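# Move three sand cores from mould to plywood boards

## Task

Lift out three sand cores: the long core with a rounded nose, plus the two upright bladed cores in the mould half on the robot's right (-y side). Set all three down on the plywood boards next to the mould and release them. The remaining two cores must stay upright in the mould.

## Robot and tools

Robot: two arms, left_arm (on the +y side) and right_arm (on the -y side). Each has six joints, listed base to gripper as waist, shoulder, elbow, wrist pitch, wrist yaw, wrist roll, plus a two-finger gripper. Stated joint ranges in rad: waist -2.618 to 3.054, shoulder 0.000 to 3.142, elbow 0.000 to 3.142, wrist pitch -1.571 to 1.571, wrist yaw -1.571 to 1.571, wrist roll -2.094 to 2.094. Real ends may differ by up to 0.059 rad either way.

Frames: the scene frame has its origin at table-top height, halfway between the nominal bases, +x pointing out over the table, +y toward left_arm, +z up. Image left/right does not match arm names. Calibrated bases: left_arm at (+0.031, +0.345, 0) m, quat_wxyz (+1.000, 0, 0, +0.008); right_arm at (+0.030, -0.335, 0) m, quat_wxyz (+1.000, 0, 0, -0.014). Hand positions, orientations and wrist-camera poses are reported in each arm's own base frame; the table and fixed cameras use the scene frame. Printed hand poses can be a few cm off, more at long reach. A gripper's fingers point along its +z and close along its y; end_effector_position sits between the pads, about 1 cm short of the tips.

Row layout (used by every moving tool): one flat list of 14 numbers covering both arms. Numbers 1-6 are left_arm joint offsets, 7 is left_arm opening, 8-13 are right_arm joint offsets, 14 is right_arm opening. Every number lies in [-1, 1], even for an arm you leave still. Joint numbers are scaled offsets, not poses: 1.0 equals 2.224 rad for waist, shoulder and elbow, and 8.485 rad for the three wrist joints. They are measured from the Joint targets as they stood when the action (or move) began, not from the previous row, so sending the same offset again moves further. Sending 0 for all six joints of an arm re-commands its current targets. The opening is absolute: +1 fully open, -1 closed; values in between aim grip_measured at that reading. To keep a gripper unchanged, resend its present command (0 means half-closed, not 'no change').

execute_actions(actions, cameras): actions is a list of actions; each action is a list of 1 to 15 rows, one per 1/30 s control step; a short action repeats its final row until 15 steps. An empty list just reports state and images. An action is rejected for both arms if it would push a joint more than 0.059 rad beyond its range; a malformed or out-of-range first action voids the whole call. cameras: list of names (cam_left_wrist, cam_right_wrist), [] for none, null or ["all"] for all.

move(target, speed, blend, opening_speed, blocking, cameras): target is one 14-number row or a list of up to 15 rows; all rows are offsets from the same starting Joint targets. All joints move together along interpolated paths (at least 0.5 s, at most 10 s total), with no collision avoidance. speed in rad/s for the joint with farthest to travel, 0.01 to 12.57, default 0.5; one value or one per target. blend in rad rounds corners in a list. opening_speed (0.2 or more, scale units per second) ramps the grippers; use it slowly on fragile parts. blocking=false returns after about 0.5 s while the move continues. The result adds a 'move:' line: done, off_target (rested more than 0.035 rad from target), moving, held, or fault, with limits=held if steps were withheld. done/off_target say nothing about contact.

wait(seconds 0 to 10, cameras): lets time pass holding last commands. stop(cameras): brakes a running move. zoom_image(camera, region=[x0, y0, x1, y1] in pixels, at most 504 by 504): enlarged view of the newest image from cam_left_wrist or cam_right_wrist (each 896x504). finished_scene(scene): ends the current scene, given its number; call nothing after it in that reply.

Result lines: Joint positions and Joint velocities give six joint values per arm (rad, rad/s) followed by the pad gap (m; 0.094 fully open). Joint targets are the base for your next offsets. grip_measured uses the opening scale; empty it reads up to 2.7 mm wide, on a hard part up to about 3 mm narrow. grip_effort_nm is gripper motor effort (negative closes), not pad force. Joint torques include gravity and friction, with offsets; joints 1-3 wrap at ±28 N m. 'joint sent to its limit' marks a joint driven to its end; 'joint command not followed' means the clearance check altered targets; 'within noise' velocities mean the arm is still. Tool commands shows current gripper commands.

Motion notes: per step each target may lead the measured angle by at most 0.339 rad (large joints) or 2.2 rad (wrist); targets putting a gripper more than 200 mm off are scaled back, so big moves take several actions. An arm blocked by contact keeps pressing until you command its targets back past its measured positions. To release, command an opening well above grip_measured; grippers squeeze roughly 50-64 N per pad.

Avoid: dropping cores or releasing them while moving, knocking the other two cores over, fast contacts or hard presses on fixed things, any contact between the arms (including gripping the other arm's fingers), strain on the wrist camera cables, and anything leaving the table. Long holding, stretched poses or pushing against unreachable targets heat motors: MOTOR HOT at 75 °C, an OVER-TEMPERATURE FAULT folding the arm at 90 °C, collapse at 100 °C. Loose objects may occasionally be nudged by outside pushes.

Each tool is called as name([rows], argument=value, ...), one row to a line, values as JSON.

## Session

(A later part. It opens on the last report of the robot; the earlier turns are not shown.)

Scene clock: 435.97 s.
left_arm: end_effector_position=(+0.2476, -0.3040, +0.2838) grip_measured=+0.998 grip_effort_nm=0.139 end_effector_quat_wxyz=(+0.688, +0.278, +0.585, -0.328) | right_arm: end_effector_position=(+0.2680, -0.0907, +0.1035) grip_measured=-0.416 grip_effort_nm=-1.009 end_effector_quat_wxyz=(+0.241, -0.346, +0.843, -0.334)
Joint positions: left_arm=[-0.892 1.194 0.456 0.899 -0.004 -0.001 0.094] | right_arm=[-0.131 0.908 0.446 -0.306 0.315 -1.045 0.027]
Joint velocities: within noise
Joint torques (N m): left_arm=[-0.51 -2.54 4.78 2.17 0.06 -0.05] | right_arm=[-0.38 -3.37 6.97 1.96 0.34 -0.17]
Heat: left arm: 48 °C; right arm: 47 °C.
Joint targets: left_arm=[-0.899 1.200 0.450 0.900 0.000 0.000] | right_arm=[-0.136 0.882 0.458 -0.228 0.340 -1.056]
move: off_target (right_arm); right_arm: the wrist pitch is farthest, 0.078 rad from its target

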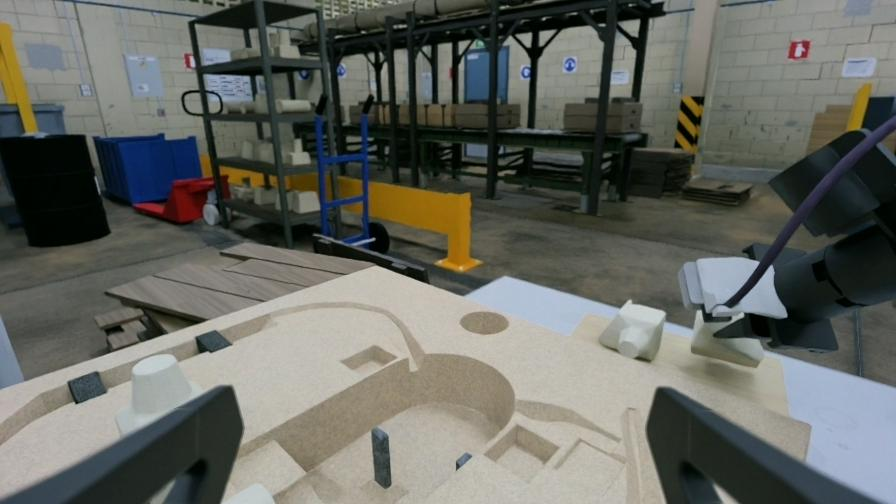

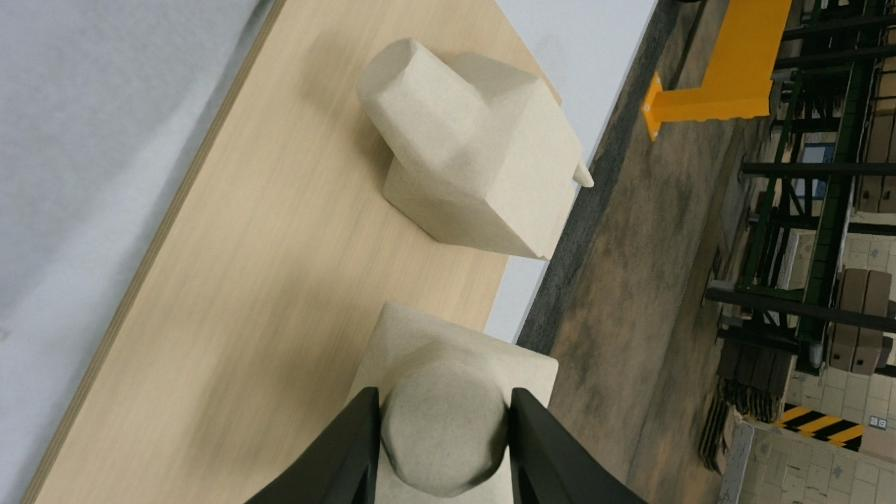

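move(target=[0,0,0,0,0,0,1,0,0.0071,-0.0196,0.007,0,0,-0.7], speed=0.1, cameras=["cam_left_wrist"])

zoom_image(camera="cam_left_wrist", region=[640, 260, 790, 410])

Scene clock: 441.33 s.
left_arm: end_effector_position=(+0.2476, -0.3040, +0.2838) grip_measured=+0.998 grip_effort_nm=0.144 end_effector_quat_wxyz=(+0.688, +0.278, +0.585, -0.328) | right_arm: end_effector_position=(+0.2691, -0.0910, +0.0979) grip_measured=-0.416 grip_effort_nm=-1.009 end_effector_quat_wxyz=(+0.249, -0.343, +0.840, -0.339)
Joint positions: left_arm=[-0.892 1.194 0.456 0.899 -0.004 -0.001 0.094] | right_arm=[-0.131 0.908 0.409 -0.248 0.316 -1.045 0.027]
Joint velocities: within noise
Joint torques (N m): left_arm=[-0.58 -2.58 4.71 2.18 0.05 -0.03] | right_arm=[-0.39 -1.99 6.49 1.98 0.33 -0.17]
Heat: left arm: 48 °C; right arm: 47 °C.
Joint targets: left_arm=[-0.899 1.200 0.450 0.900 0.000 0.000] | right_arm=[-0.136 0.898 0.414 -0.169 0.340 -1.056]
move: off_target (right_arm); right_arm: the wrist pitch is farthest, 0.079 rad from its target
Images, in order (width x height): cam_left_wrist 896x504.

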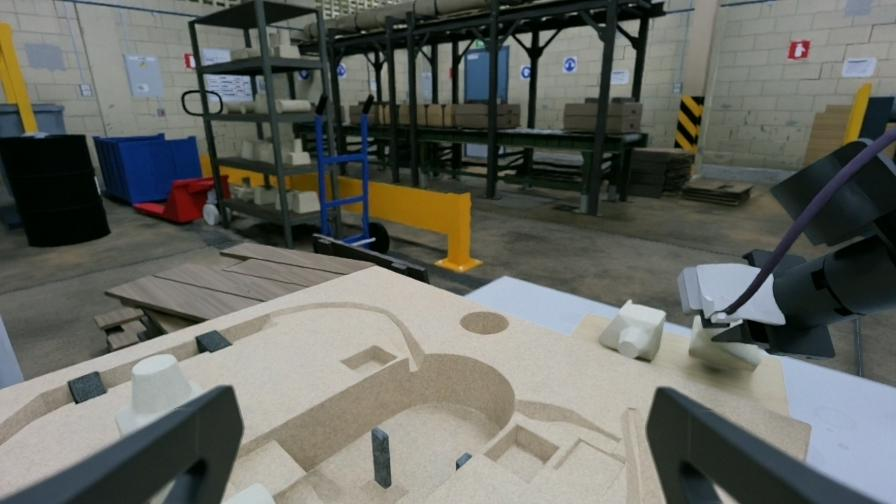

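Scaled by 3.360.

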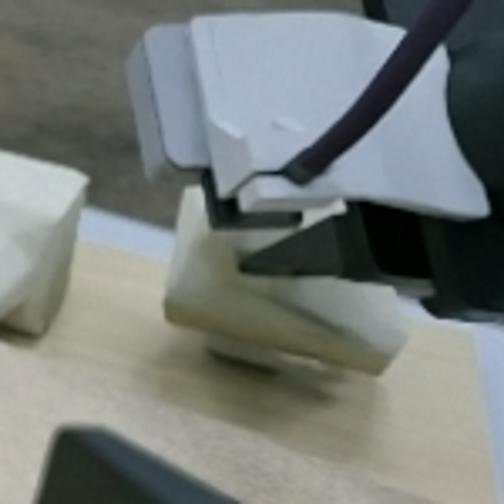

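move([
  [0,0,0,0,0,0,1,0,0.0035,-0.0098,0.0035,0,0,-0.7],
  [0,0,0,0,0,0,1,0,0.0035,-0.0098,0.0035,0,0,-0.25],
  [0,0,0,0,0,0,1,0.016,0.0153,-0.0424,0.0151,0,0,-0.25],
], speed=[0.1,0.1,0.1], opening_speed=0.4)

zoom_image(camera="cam_left_wrist", region=[640, 260, 790, 410])

Scene clock: 450.77 s.
left_arm: end_effector_position=(+0.2476, -0.3040, +0.2838) grip_measured=+0.998 grip_effort_nm=0.139 end_effector_quat_wxyz=(+0.688, +0.278, +0.585, -0.328) | right_arm: end_effector_position=(+0.2789, -0.0868, +0.0909) grip_measured=-0.253 grip_effort_nm=0.173 end_effector_quat_wxyz=(+0.278, -0.343, +0.823, -0.358)
Joint positions: left_arm=[-0.892 1.194 0.456 0.899 -0.004 -0.001 0.094] | right_arm=[-0.104 0.929 0.328 -0.072 0.33 -1.054 0.035]
Joint velocities: within noise
Joint torques (N m): left_arm=[-0.55 -2.54 4.72 2.17 0.08 -0.07] | right_arm=[0.32 -1.09 5.42 1.59 0.19 -0.07]
Heat: left arm: 48 °C; right arm: 48 °C.
Joint targets: left_arm=[-0.899 1.200 0.450 0.900 0.000 0.000] | right_arm=[-0.100 0.931 0.320 -0.040 0.340 -1.056]
move: done; target 2's new numbers were sent with right_arm's wrist pitch 0.080 rad from that target

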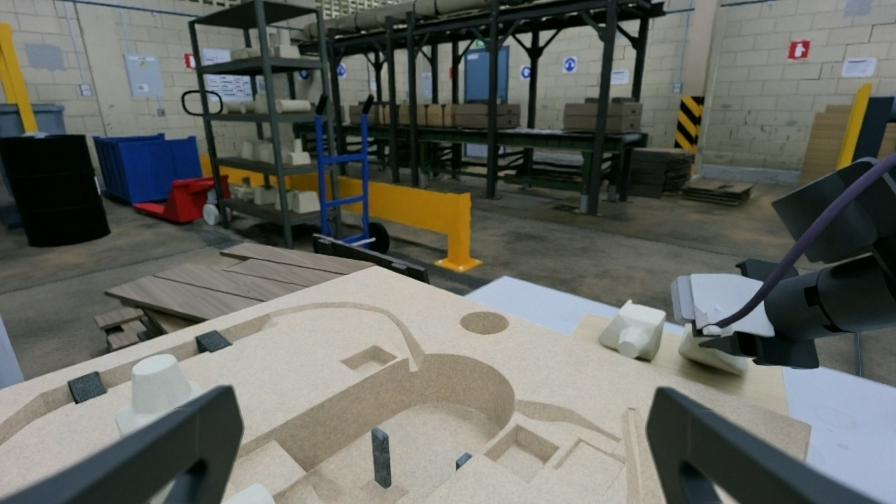

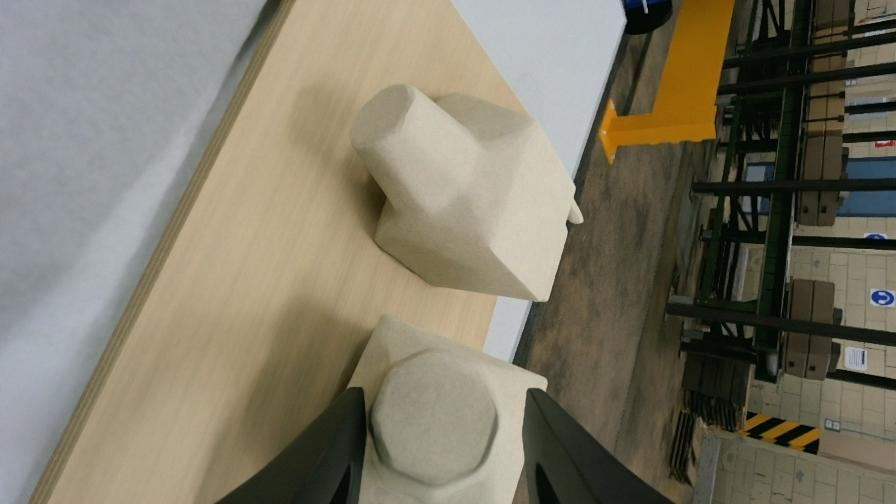

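Scaled by 3.360.

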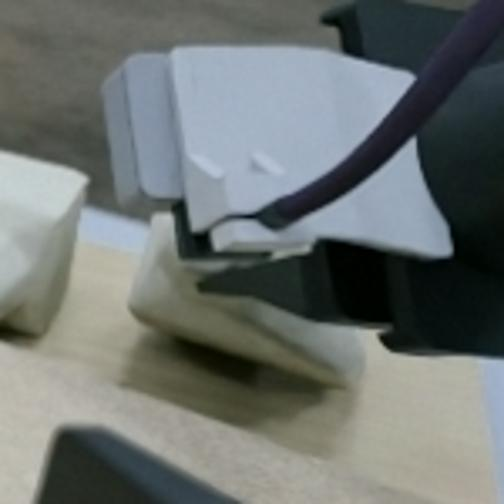

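move([
  [0,0,0,0,0,0,1,0.016,0.013,-0.045,0.0145,0,0,-0.25],
], speed=0.12)

zoom_image(camera="cam_left_wrist", region=[640, 260, 790, 410])

Scene clock: 454.87 s.
left_arm: end_effector_position=(+0.2476, -0.3040, +0.2838) grip_measured=+0.998 grip_effort_nm=0.139 end_effector_quat_wxyz=(+0.688, +0.278, +0.585, -0.328) | right_arm: end_effector_position=(+0.2742, -0.0769, +0.0658) grip_measured=-0.253 grip_effort_nm=0.173 end_effector_quat_wxyz=(+0.282, -0.358, +0.817, -0.354)
Joint positions: left_arm=[-0.892 1.194 0.456 0.899 -0.004 -0.001 0.094] | right_arm=[-0.07 0.958 0.229 0.054 0.331 -1.056 0.035]
Joint velocities: within noise
Joint torques (N m): left_arm=[-0.55 -2.58 4.78 2.16 0.05 -0.04] | right_arm=[0.47 -0.92 5.09 1.56 0.18 -0.05]
Heat: left arm: 48 °C; right arm: 48 °C.
Joint targets: left_arm=[-0.899 1.200 0.450 0.900 0.000 0.000] | right_arm=[-0.065 0.961 0.220 0.083 0.340 -1.057]
move: done

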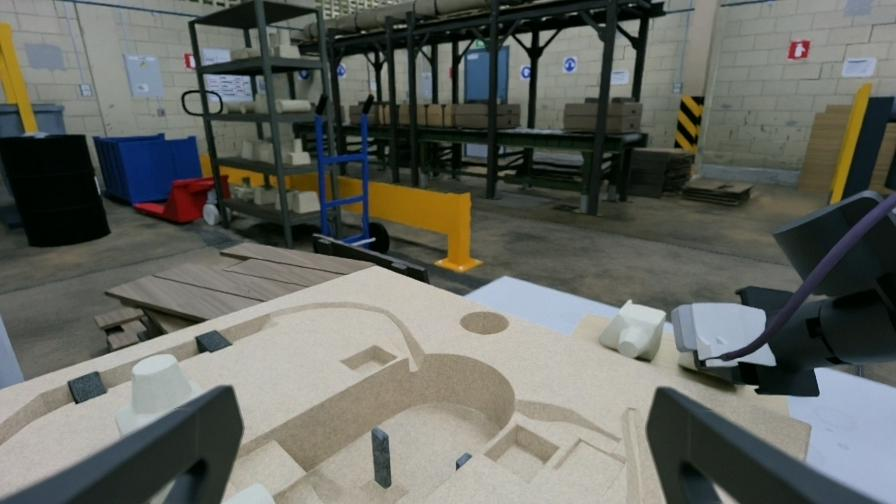

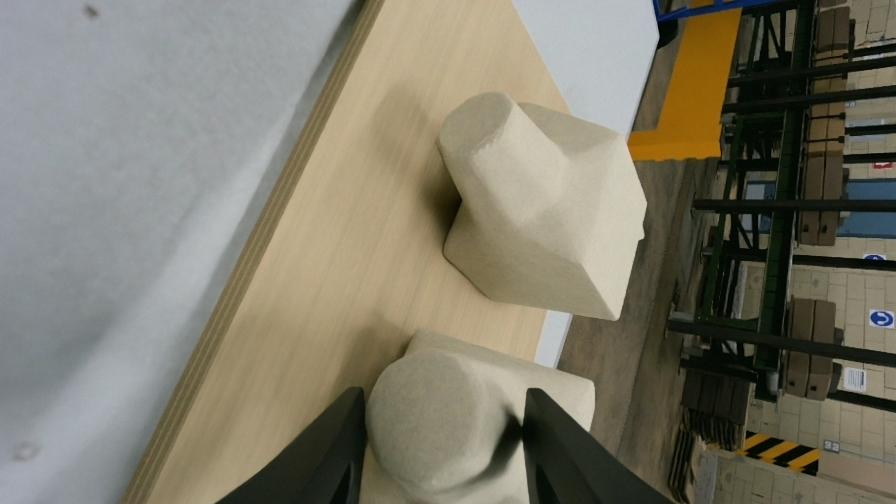

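Scaled by 3.360.

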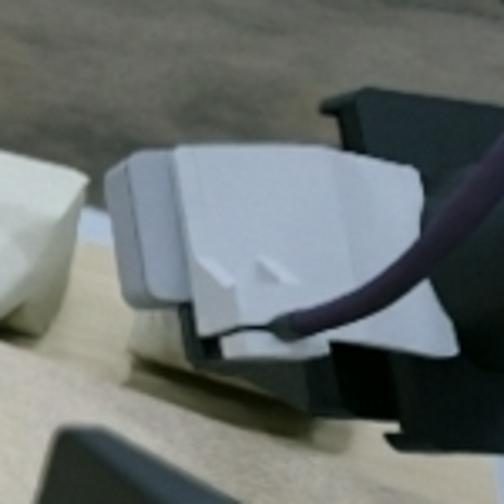

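move([
  [0,0,0,0,0,0,1,0.004,0.0045,-0.015,0.005,0,0,-0.25],
  [0,0,0,0,0,0,1,0.031,-0.1455,-0.009,-0.036,0,0,-0.2],
  [0,0,0,0,0,0,1,0.031,-0.16,0.2,-0.06,0,0,-0.2],
], speed=[0.1,0.15,0.5])

zoom_image(camera="cam_left_wrist", region=[590, 260, 790, 460])

Scene clock: 465.60 s.
left_arm: end_effector_position=(+0.2476, -0.3040, +0.2838) grip_measured=+0.998 grip_effort_nm=0.144 end_effector_quat_wxyz=(+0.688, +0.278, +0.585, -0.328) | right_arm: end_effector_position=(+0.2694, -0.0594, +0.2468) grip_measured=-0.203 grip_effort_nm=0.183 end_effector_quat_wxyz=(+0.404, -0.331, +0.753, -0.399)
Joint positions: left_arm=[-0.892 1.194 0.456 0.899 -0.004 -0.001 0.094] | right_arm=[-0.003 0.61 0.641 -0.416 0.337 -1.059 0.037]
Joint velocities: within noise
Joint torques (N m): left_arm=[-0.53 -2.51 4.79 2.16 0.06 -0.07] | right_arm=[0.64 -0.02 8.1 1.39 0.08 0]
Heat: left arm: 48 °C; right arm: 46 °C.
Joint targets: left_arm=[-0.899 1.200 0.450 0.900 0.000 0.000] | right_arm=[0.004 0.605 0.665 -0.427 0.340 -1.056]
move: done

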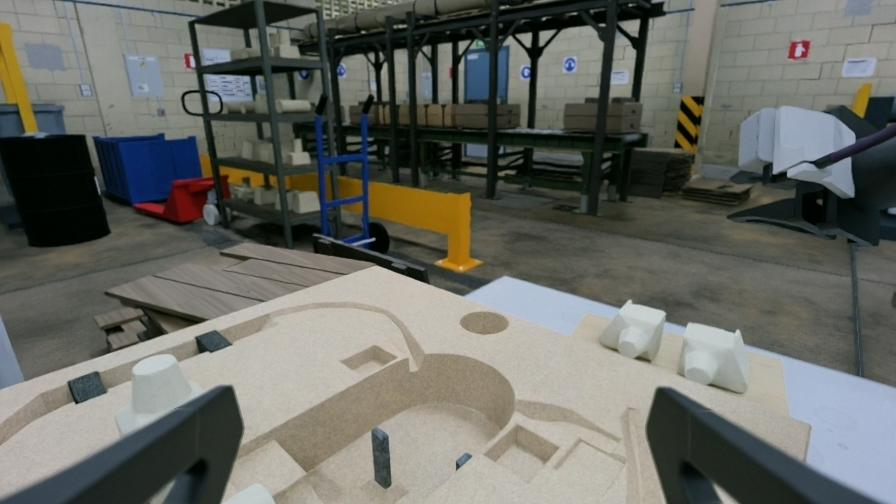

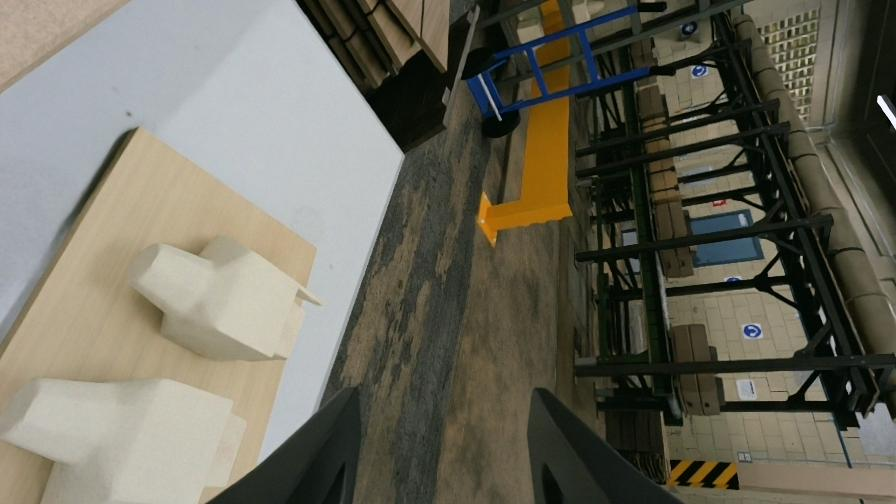

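Scaled by 2.520.

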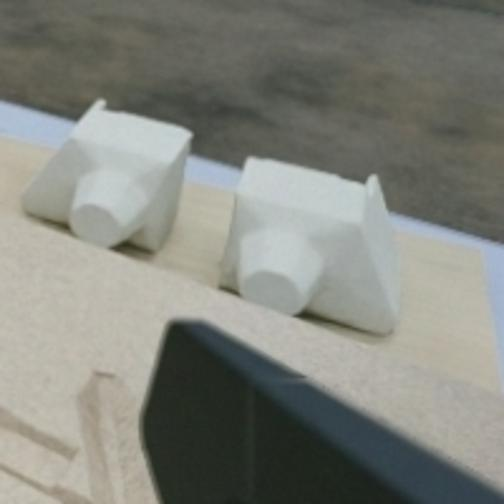

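move([
  [0.1344,0.1349,0.5621,-0.2004,0,0,0.06,0,0,0,0,0,0,-0.2],
  [0.1614,0.3471,0.6807,-0.2227,0,0,0.06,0,0,0,0,0,0,-0.2],
], speed=[1.0,0.6], blend=[0.1,0])

Scene clock: 474.23 s.
left_arm: end_effector_position=(+0.4286, -0.2583, +0.2030) grip_measured=+0.062 grip_effort_nm=-0.081 end_effector_quat_wxyz=(+0.265, +0.258, +0.926, -0.073) | right_arm: end_effector_position=(+0.2693, -0.0594, +0.2465) grip_measured=-0.203 grip_effort_nm=0.178 end_effector_quat_wxyz=(+0.404, -0.332, +0.754, -0.399)
Joint positions: left_arm=[-0.546 1.965 1.937 -0.986 -0.003 -0.001 0.05] | right_arm=[-0.003 0.61 0.641 -0.417 0.337 -1.059 0.037]
Joint velocities: within noise
Joint torques (N m): left_arm=[0.36 -8.76 7.45 1.41 0.07 -0.04] | right_arm=[0.62 -0.03 8.1 1.38 0.09 -0.01]
Heat: left arm: 47 °C; right arm: 46 °C.
Joint targets: left_arm=[-0.541 1.972 1.964 -0.989 0.000 0.000] | right_arm=[0.004 0.605 0.665 -0.426 0.340 -1.056]
move: done

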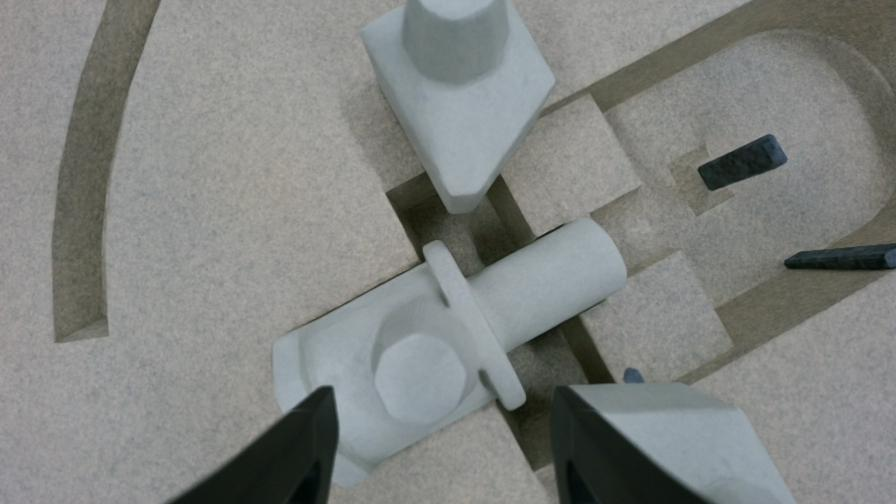

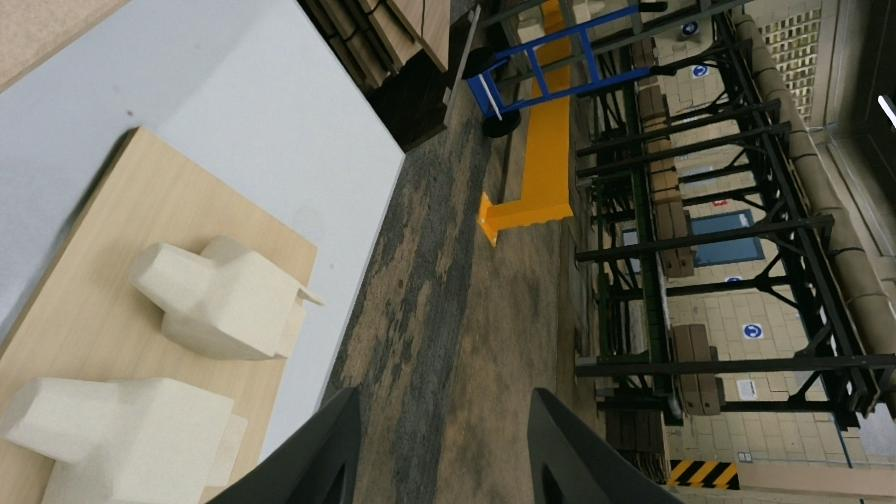

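move(target=[0.0056,-0.018,-0.0967,0.0243,0,0,0.06,0,0,0,0,0,0,-0.2], speed=0.4, cameras=["cam_left_wrist"])

Scene clock: 483.67 s.
left_arm: end_effector_position=(+0.4367, -0.2569, +0.1579) grip_measured=+0.062 grip_effort_nm=-0.090 end_effector_quat_wxyz=(+0.267, +0.253, +0.927, -0.072) | right_arm: end_effector_position=(+0.2693, -0.0594, +0.2465) grip_measured=-0.203 grip_effort_nm=0.178 end_effector_quat_wxyz=(+0.404, -0.332, +0.754, -0.399)
Joint positions: left_arm=[-0.535 1.965 1.755 -0.8 -0.003 -0.001 0.05] | right_arm=[-0.003 0.61 0.641 -0.417 0.337 -1.059 0.037]
Joint velocities: within noise
Joint torques (N m): left_arm=[0.53 -11.86 4.71 1.66 0.06 -0.06] | right_arm=[0.62 -0.01 8.09 1.39 0.08 0]
Heat: left arm: 45 °C; right arm: 45 °C.
Joint targets: left_arm=[-0.528 1.932 1.748 -0.783 0.000 0.000] | right_arm=[0.004 0.605 0.665 -0.427 0.340 -1.056]
move: done
Images, in order (width x height): cam_left_wrist 896x504.

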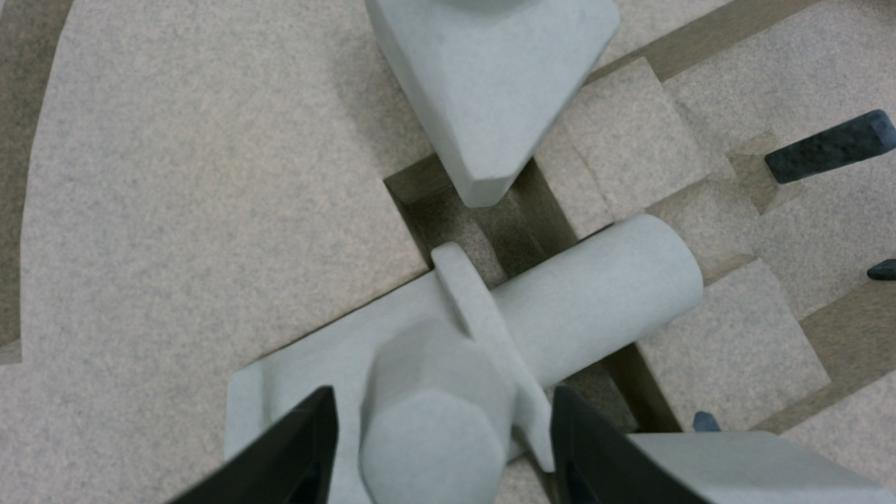

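move(target=[0,0,0,0,0,0,-0.7,0,0,0,0,0,0,-0.2], opening_speed=0.5, cameras=["cam_left_wrist"])

Scene clock: 488.33 s.
left_arm: end_effector_position=(+0.4379, -0.2555, +0.1581) grip_measured=-0.290 grip_effort_nm=-0.999 end_effector_quat_wxyz=(+0.268, +0.252, +0.927, -0.070) | right_arm: end_effector_position=(+0.2693, -0.0594, +0.2465) grip_measured=-0.203 grip_effort_nm=0.173 end_effector_quat_wxyz=(+0.404, -0.332, +0.754, -0.399)
Joint positions: left_arm=[-0.532 1.965 1.755 -0.799 -0.006 0 0.033] | right_arm=[-0.003 0.61 0.641 -0.417 0.337 -1.059 0.037]
Joint velocities: within noise
Joint torques (N m): left_arm=[0.35 -11.89 4.79 1.62 0.09 -0.05] | right_arm=[0.64 -0.05 8.1 1.4 0.08 -0.01]
Heat: left arm: 45 °C; right arm: 45 °C.
Joint targets: left_arm=[-0.528 1.932 1.748 -0.783 0.000 0.000] | right_arm=[0.004 0.605 0.665 -0.426 0.340 -1.056]
move: done
Images, in order (width x height): cam_left_wrist 896x504.

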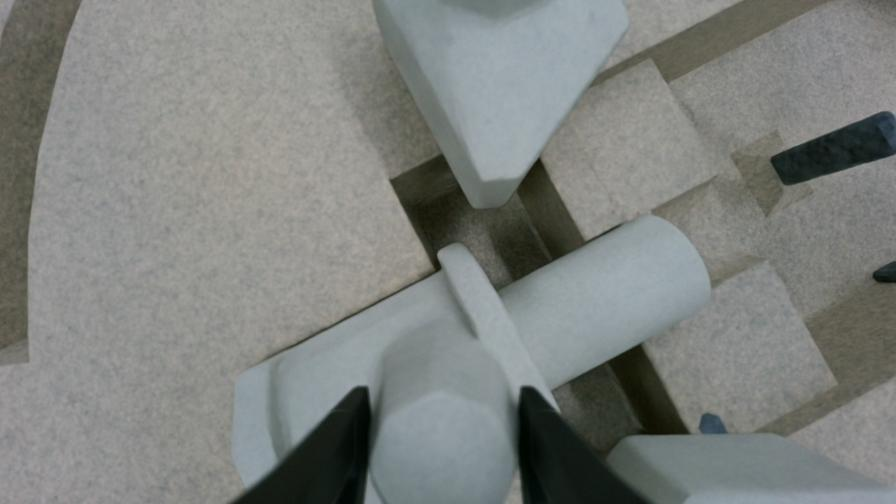

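move([
  [0,0.0058,0.0845,-0.015,0,0,-0.7,0,0,0,0,0,0,-0.2],
  [0,0.0238,0.1754,-0.0338,0,0,-0.7,0,0,0,0,0,0,-0.2],
  [0,-0.1942,0.0683,-0.0727,0,0,-0.7,0,0,0,0,0,0,-0.2],
], speed=[0.3,0.4,0.6], blend=[0.03,0.03,0])

Scene clock: 496.37 s.
left_arm: end_effector_position=(+0.2864, -0.1656, +0.2952) grip_measured=-0.292 grip_effort_nm=-1.009 end_effector_quat_wxyz=(+0.213, +0.255, +0.942, -0.056) | right_arm: end_effector_position=(+0.2693, -0.0594, +0.2464) grip_measured=-0.203 grip_effort_nm=0.178 end_effector_quat_wxyz=(+0.404, -0.332, +0.754, -0.398)
Joint positions: left_arm=[-0.528 1.544 1.887 -1.47 -0.002 0.001 0.033] | right_arm=[-0.003 0.61 0.641 -0.418 0.337 -1.059 0.037]
Joint velocities: within noise
Joint torques (N m): left_arm=[0.05 -8.21 5.46 2.06 0.05 -0.09] | right_arm=[0.64 -0.02 8.12 1.39 0.08 0]
Heat: left arm: 44 °C; right arm: 45 °C.
Joint targets: left_arm=[-0.528 1.500 1.900 -1.400 0.000 0.000] | right_arm=[0.004 0.605 0.665 -0.426 0.340 -1.056]
move: off_target (left_arm); left_arm: the wrist pitch is farthest, 0.070 rad from its target

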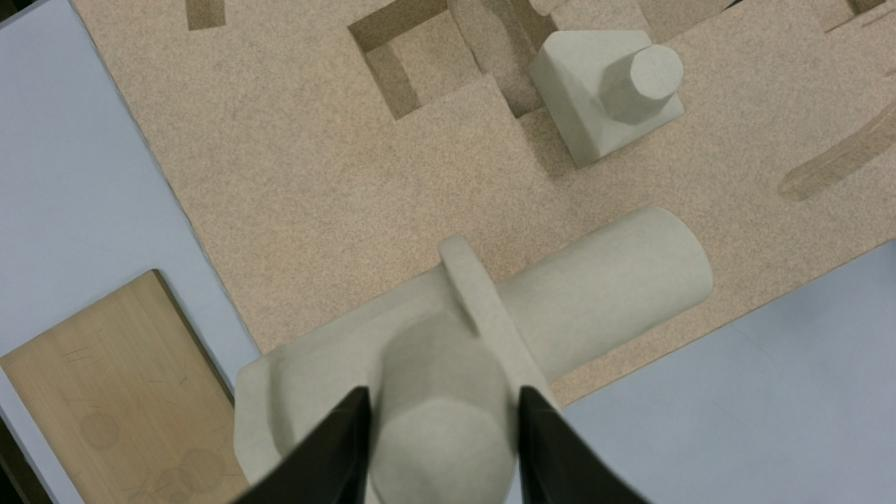

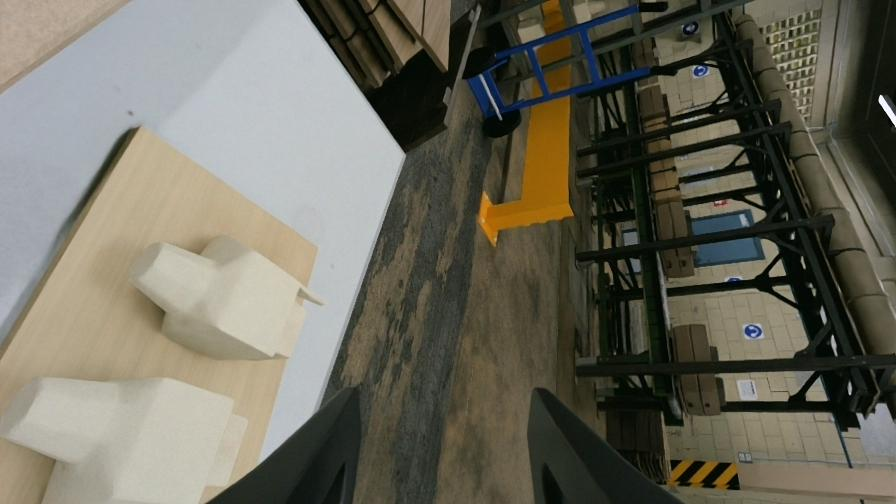

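move(target=[0,0,0,0,0,0,-0.7,0.358,0.1776,-0.0292,0.1034,-0.0401,0.1245,-0.2], speed=0.8, cameras=["cam_right_wrist"])

Scene clock: 502.47 s.
left_arm: end_effector_position=(+0.2865, -0.1656, +0.2952) grip_measured=-0.292 grip_effort_nm=-0.999 end_effector_quat_wxyz=(+0.213, +0.255, +0.942, -0.056) | right_arm: end_effector_position=(+0.2644, +0.2687, +0.3096) grip_measured=-0.203 grip_effort_nm=0.173 end_effector_quat_wxyz=(+0.663, -0.270, +0.643, +0.271)
Joint positions: left_arm=[-0.528 1.544 1.887 -1.47 -0.002 0.001 0.033] | right_arm=[0.796 0.998 0.609 0.415 0.01 -0.011 0.037]
Joint velocities: within noise
Joint torques (N m): left_arm=[0.1 -8.31 5.3 2.04 0.05 -0.06] | right_arm=[0.42 -2.03 5.83 1.85 -0.1 0.06]
Heat: left arm: 44 °C; right arm: 45 °C.
Joint targets: left_arm=[-0.528 1.500 1.900 -1.400 0.000 0.000] | right_arm=[0.801 1.000 0.600 0.451 -0.001 0.000]
move: off_target (left_arm, right_arm); left_arm: the wrist pitch is farthest, 0.070 rad from its target; right_arm: the wrist pitch is farthest, 0.036 rad from its target
Images, in order (width x height): cam_right_wrist 896x504.

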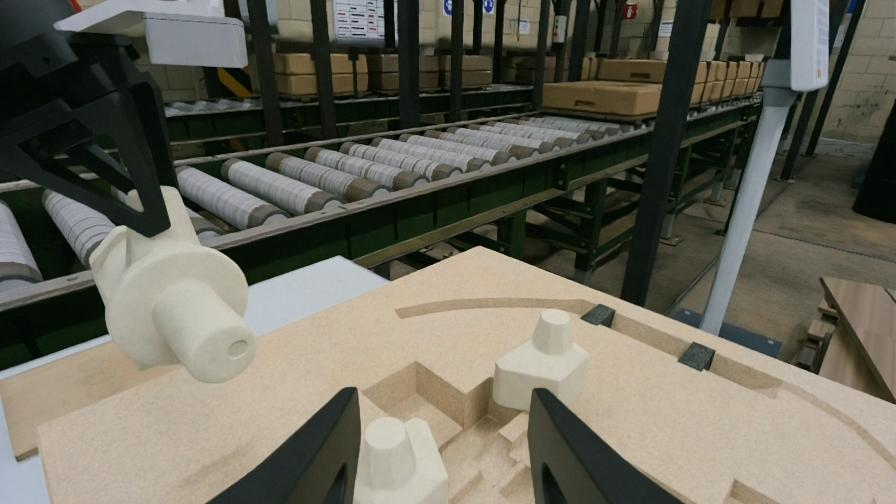

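zoom_image(camera="cam_right_wrist", region=[60, 170, 280, 390])

Scaled by 2.291.

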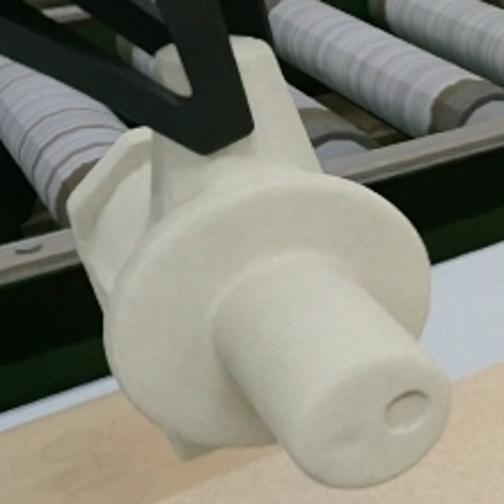

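move([
  [0.4056,-0.05,-0.1,0.006,0,0,-0.7,0,0,0,0,0,0,-0.2],
  [0.4056,-0.1757,-0.4674,0.0824,0,0,-0.7,0,0,0,0,0,0,-0.2],
], speed=[0.8,0.6], blend=[0.1,0])

Scene clock: 520.40 s.
left_arm: end_effector_position=(+0.2595, +0.1033, +0.1208) grip_measured=-0.292 grip_effort_nm=-0.999 end_effector_quat_wxyz=(+0.232, -0.180, +0.955, +0.047) | right_arm: end_effector_position=(+0.2643, +0.2688, +0.3101) grip_measured=-0.203 grip_effort_nm=0.173 end_effector_quat_wxyz=(+0.664, -0.270, +0.643, +0.272)
Joint positions: left_arm=[0.371 1.151 0.845 -0.787 -0.006 0.001 0.033] | right_arm=[0.796 0.998 0.609 0.417 0.009 -0.01 0.037]
Joint velocities: within noise
Joint torques (N m): left_arm=[0.2 -5.83 6.41 2.27 0.12 -0.08] | right_arm=[0.44 -2.03 5.83 1.85 -0.1 0.07]
Heat: left arm: 44 °C; right arm: 48 °C.
Joint targets: left_arm=[0.374 1.110 0.861 -0.701 0.000 0.000] | right_arm=[0.801 1.000 0.600 0.451 -0.001 0.000]
move: off_target (left_arm); left_arm: the wrist pitch is farthest, 0.086 rad from its target

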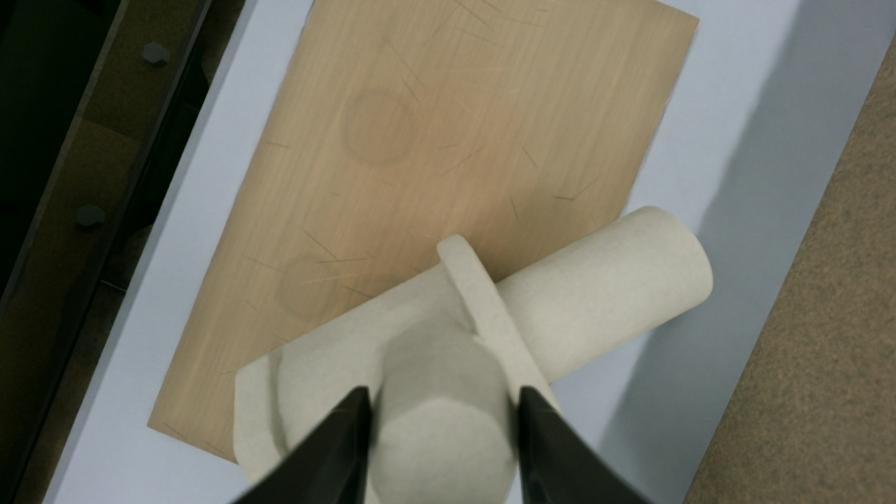

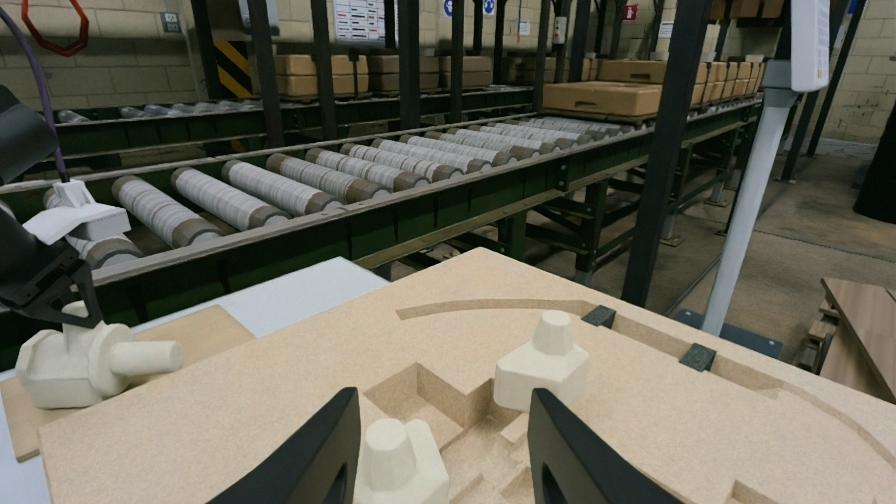

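move(target=[0.0029,0.0495,0.0272,0.0154,0,0,-0.7,0,0,0,0,0,0,-0.2], speed=0.4)

zoom_image(camera="cam_right_wrist", region=[0, 250, 220, 470])

Scene clock: 526.57 s.
left_arm: end_effector_position=(+0.2883, +0.1144, +0.1195) grip_measured=-0.292 grip_effort_nm=-0.994 end_effector_quat_wxyz=(+0.259, -0.178, +0.948, +0.052) | right_arm: end_effector_position=(+0.2643, +0.2688, +0.3102) grip_measured=-0.203 grip_effort_nm=0.178 end_effector_quat_wxyz=(+0.664, -0.270, +0.642, +0.272)
Joint positions: left_arm=[0.371 1.233 0.863 -0.666 -0.006 0.001 0.033] | right_arm=[0.796 0.998 0.609 0.418 0.009 -0.01 0.037]
Joint velocities: within noise
Joint torques (N m): left_arm=[0.83 -4.37 10.22 2.48 0.1 -0.08] | right_arm=[0.44 -2.02 5.82 1.85 -0.11 0.07]
Heat: left arm: 44 °C; right arm: 49 °C.
Joint targets: left_arm=[0.380 1.220 0.921 -0.570 0.000 0.000] | right_arm=[0.801 1.000 0.600 0.451 -0.001 0.000]
move: off_target (left_arm); left_arm: the wrist pitch is farthest, 0.096 rad from its target

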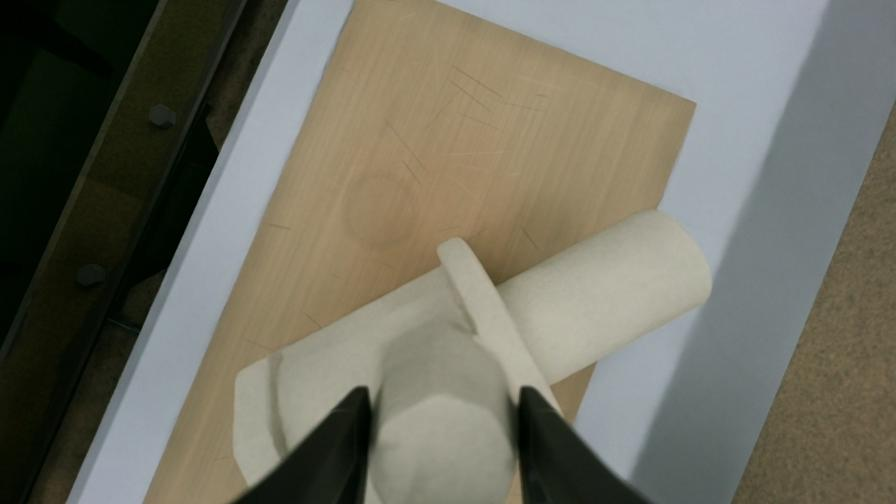

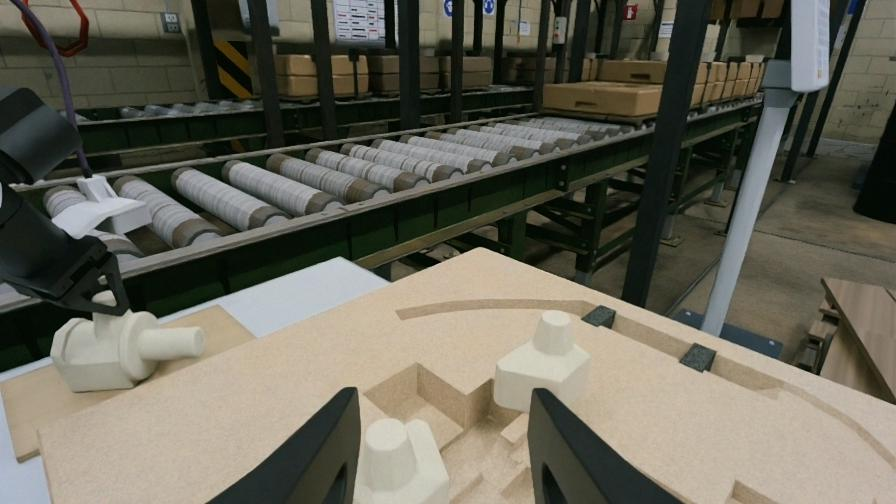

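Scaled by 2.291.

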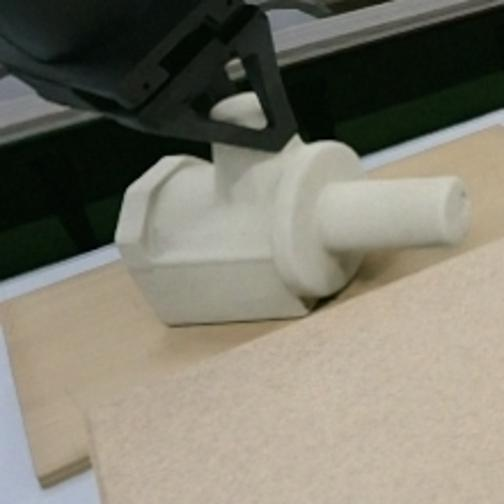

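move(target=[0,0.0025,-0.0164,0.0049,0,0,-0.7,0,0,0,0,0,0,-0.2], speed=0.1, cameras=["cam_right_wrist"])

zoom_image(camera="cam_right_wrist", region=[0, 250, 220, 470])

Scene clock: 532.43 s.
left_arm: end_effector_position=(+0.2951, +0.1171, +0.1239) grip_measured=-0.292 grip_effort_nm=-0.999 end_effector_quat_wxyz=(+0.275, -0.178, +0.943, +0.055) | right_arm: end_effector_position=(+0.2643, +0.2688, +0.3102) grip_measured=-0.203 grip_effort_nm=0.173 end_effector_quat_wxyz=(+0.664, -0.270, +0.643, +0.272)
Joint positions: left_arm=[0.371 1.233 0.863 -0.632 -0.006 0.001 0.033] | right_arm=[0.796 0.998 0.609 0.418 0.009 -0.009 0.037]
Joint velocities: within noise
Joint torques (N m): left_arm=[0.76 -3.9 7.09 2.62 0.09 -0.04] | right_arm=[0.44 -2.03 5.82 1.84 -0.11 0.07]
Heat: left arm: 45 °C; right arm: 50 °C.
Joint targets: left_arm=[0.380 1.225 0.885 -0.528 0.000 0.000] | right_arm=[0.801 1.000 0.600 0.451 -0.001 0.000]
move: off_target (left_arm); left_arm: the wrist pitch is farthest, 0.104 rad from its target
Images, in order (width x height): cam_right_wrist 896x504.

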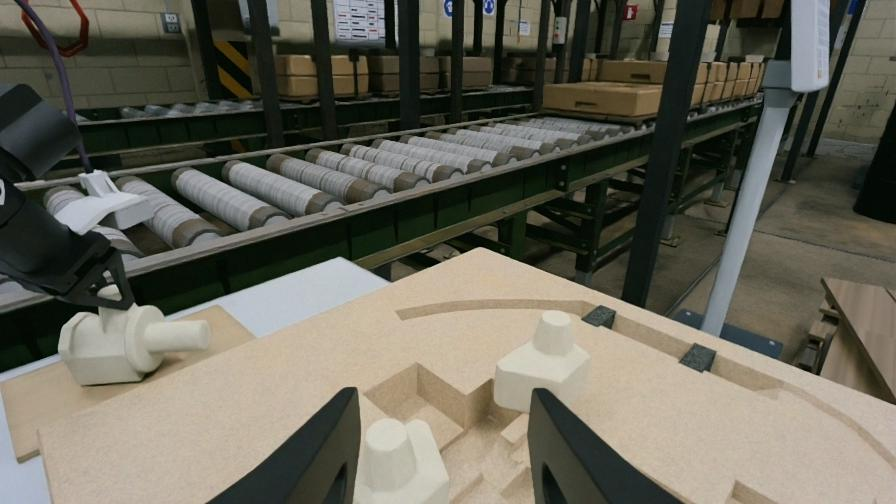

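Scaled by 2.291.

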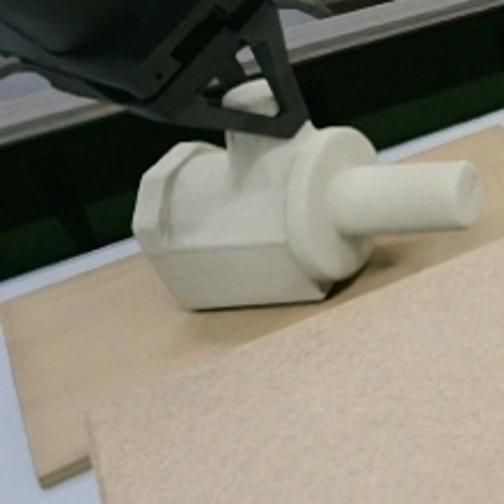

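move(target=[0,0.005,-0.028,0.004,0,0,-0.7,0,0,0,0,0,0,-0.2], speed=0.1, cameras=["cam_right_wrist"])

zoom_image(camera="cam_right_wrist", region=[0, 250, 220, 470])

Scene clock: 537.23 s.
left_arm: end_effector_position=(+0.3001, +0.1190, +0.1179) grip_measured=-0.292 grip_effort_nm=-1.009 end_effector_quat_wxyz=(+0.287, -0.177, +0.940, +0.057) | right_arm: end_effector_position=(+0.2643, +0.2688, +0.3103) grip_measured=-0.203 grip_effort_nm=0.173 end_effector_quat_wxyz=(+0.664, -0.270, +0.642, +0.272)
Joint positions: left_arm=[0.371 1.24 0.83 -0.568 -0.006 0.001 0.033] | right_arm=[0.796 0.998 0.609 0.418 0.009 -0.009 0.037]
Joint velocities: within noise
Joint torques (N m): left_arm=[0.72 -3.59 4.72 2.32 0.09 -0.08] | right_arm=[0.43 -2.03 5.83 1.84 -0.11 0.07]
Heat: left arm: 46 °C; right arm: 50 °C.
Joint targets: left_arm=[0.380 1.237 0.823 -0.495 0.000 0.000] | right_arm=[0.801 1.000 0.600 0.451 -0.001 0.000]
move: off_target (left_arm); left_arm: the wrist pitch is farthest, 0.073 rad from its target
Images, in order (width x height): cam_right_wrist 896x504.

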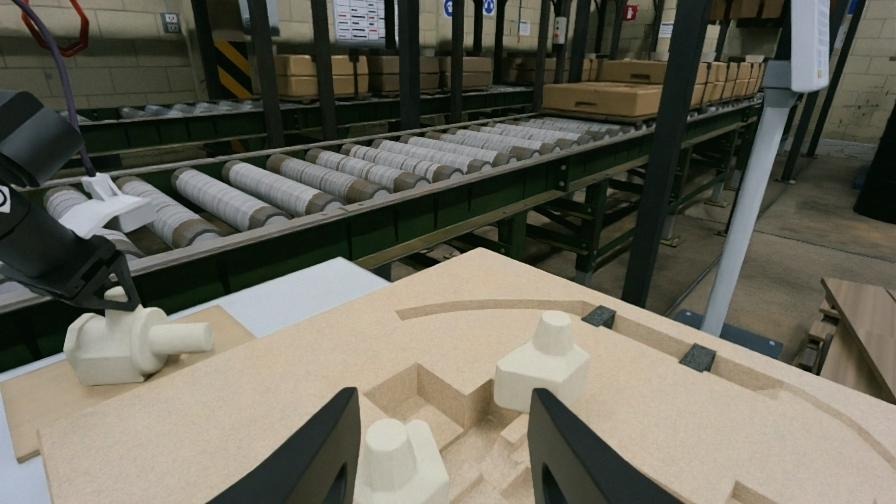

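Scaled by 2.291.

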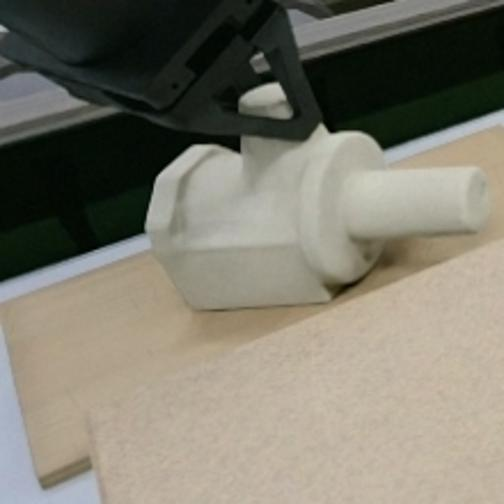

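move(target=[0,0,0,0,0,0,0.0,0,0,0,0,0,0,-0.2], opening_speed=0.6)

zoom_image(camera="cam_right_wrist", region=[0, 250, 220, 470])

Scene clock: 540.60 s.
left_arm: end_effector_position=(+0.3095, +0.1227, +0.1245) grip_measured=-0.002 grip_effort_nm=0.134 end_effector_quat_wxyz=(+0.310, -0.176, +0.932, +0.061) | right_arm: end_effector_position=(+0.2643, +0.2688, +0.3103) grip_measured=-0.203 grip_effort_nm=0.173 end_effector_quat_wxyz=(+0.664, -0.270, +0.642, +0.272)
Joint positions: left_arm=[0.371 1.24 0.827 -0.515 -0.006 0.001 0.047] | right_arm=[0.796 0.998 0.609 0.418 0.009 -0.009 0.037]
Joint velocities: within noise
Joint torques (N m): left_arm=[0.8 -3.58 5 1.81 0.1 -0.07] | right_arm=[0.43 -2.03 5.81 1.85 -0.11 0.07]
Heat: left arm: 45 °C; right arm: 50 °C.
Joint targets: left_arm=[0.380 1.237 0.822 -0.495 0.000 0.000] | right_arm=[0.801 1.000 0.600 0.451 -0.001 0.000]
move: done

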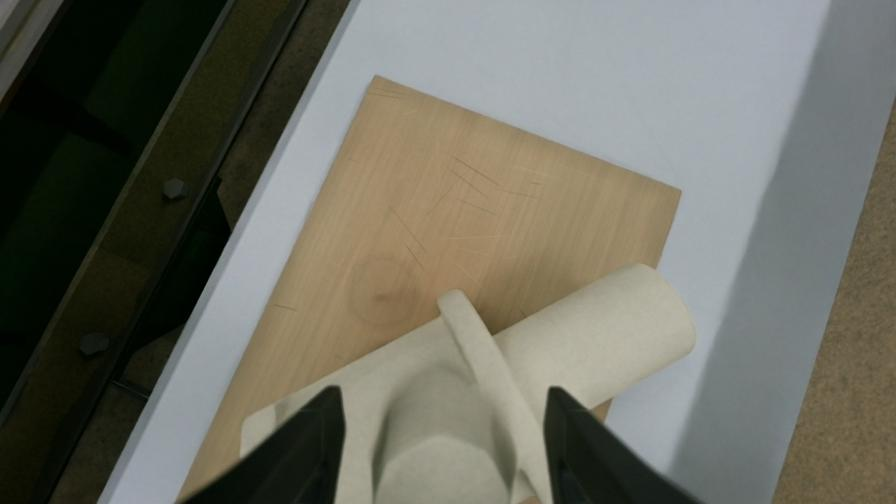

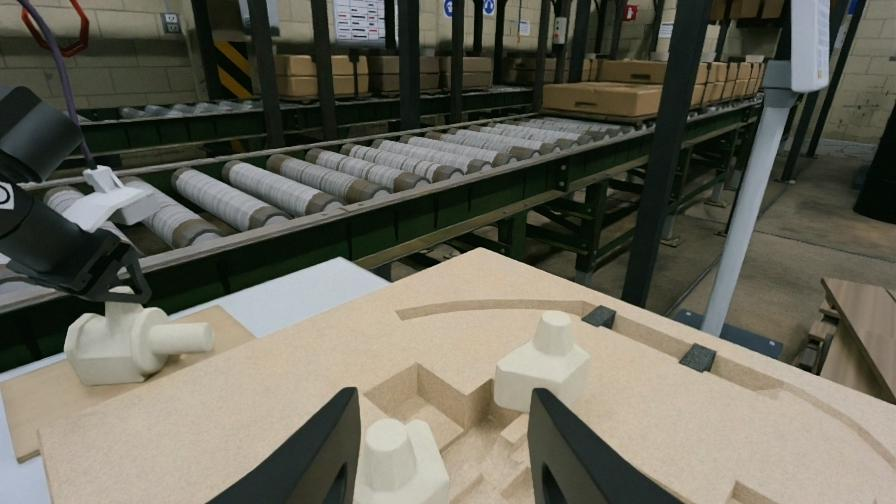

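Scaled by 2.291.

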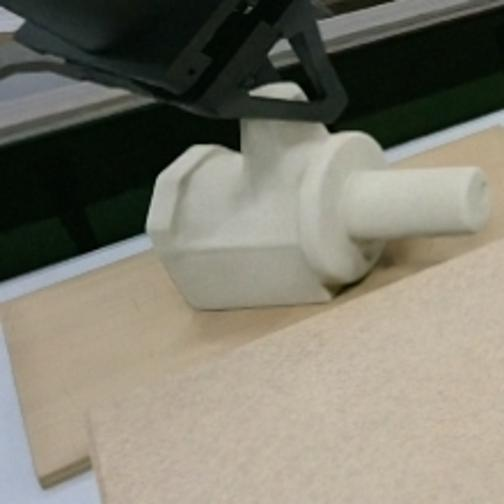

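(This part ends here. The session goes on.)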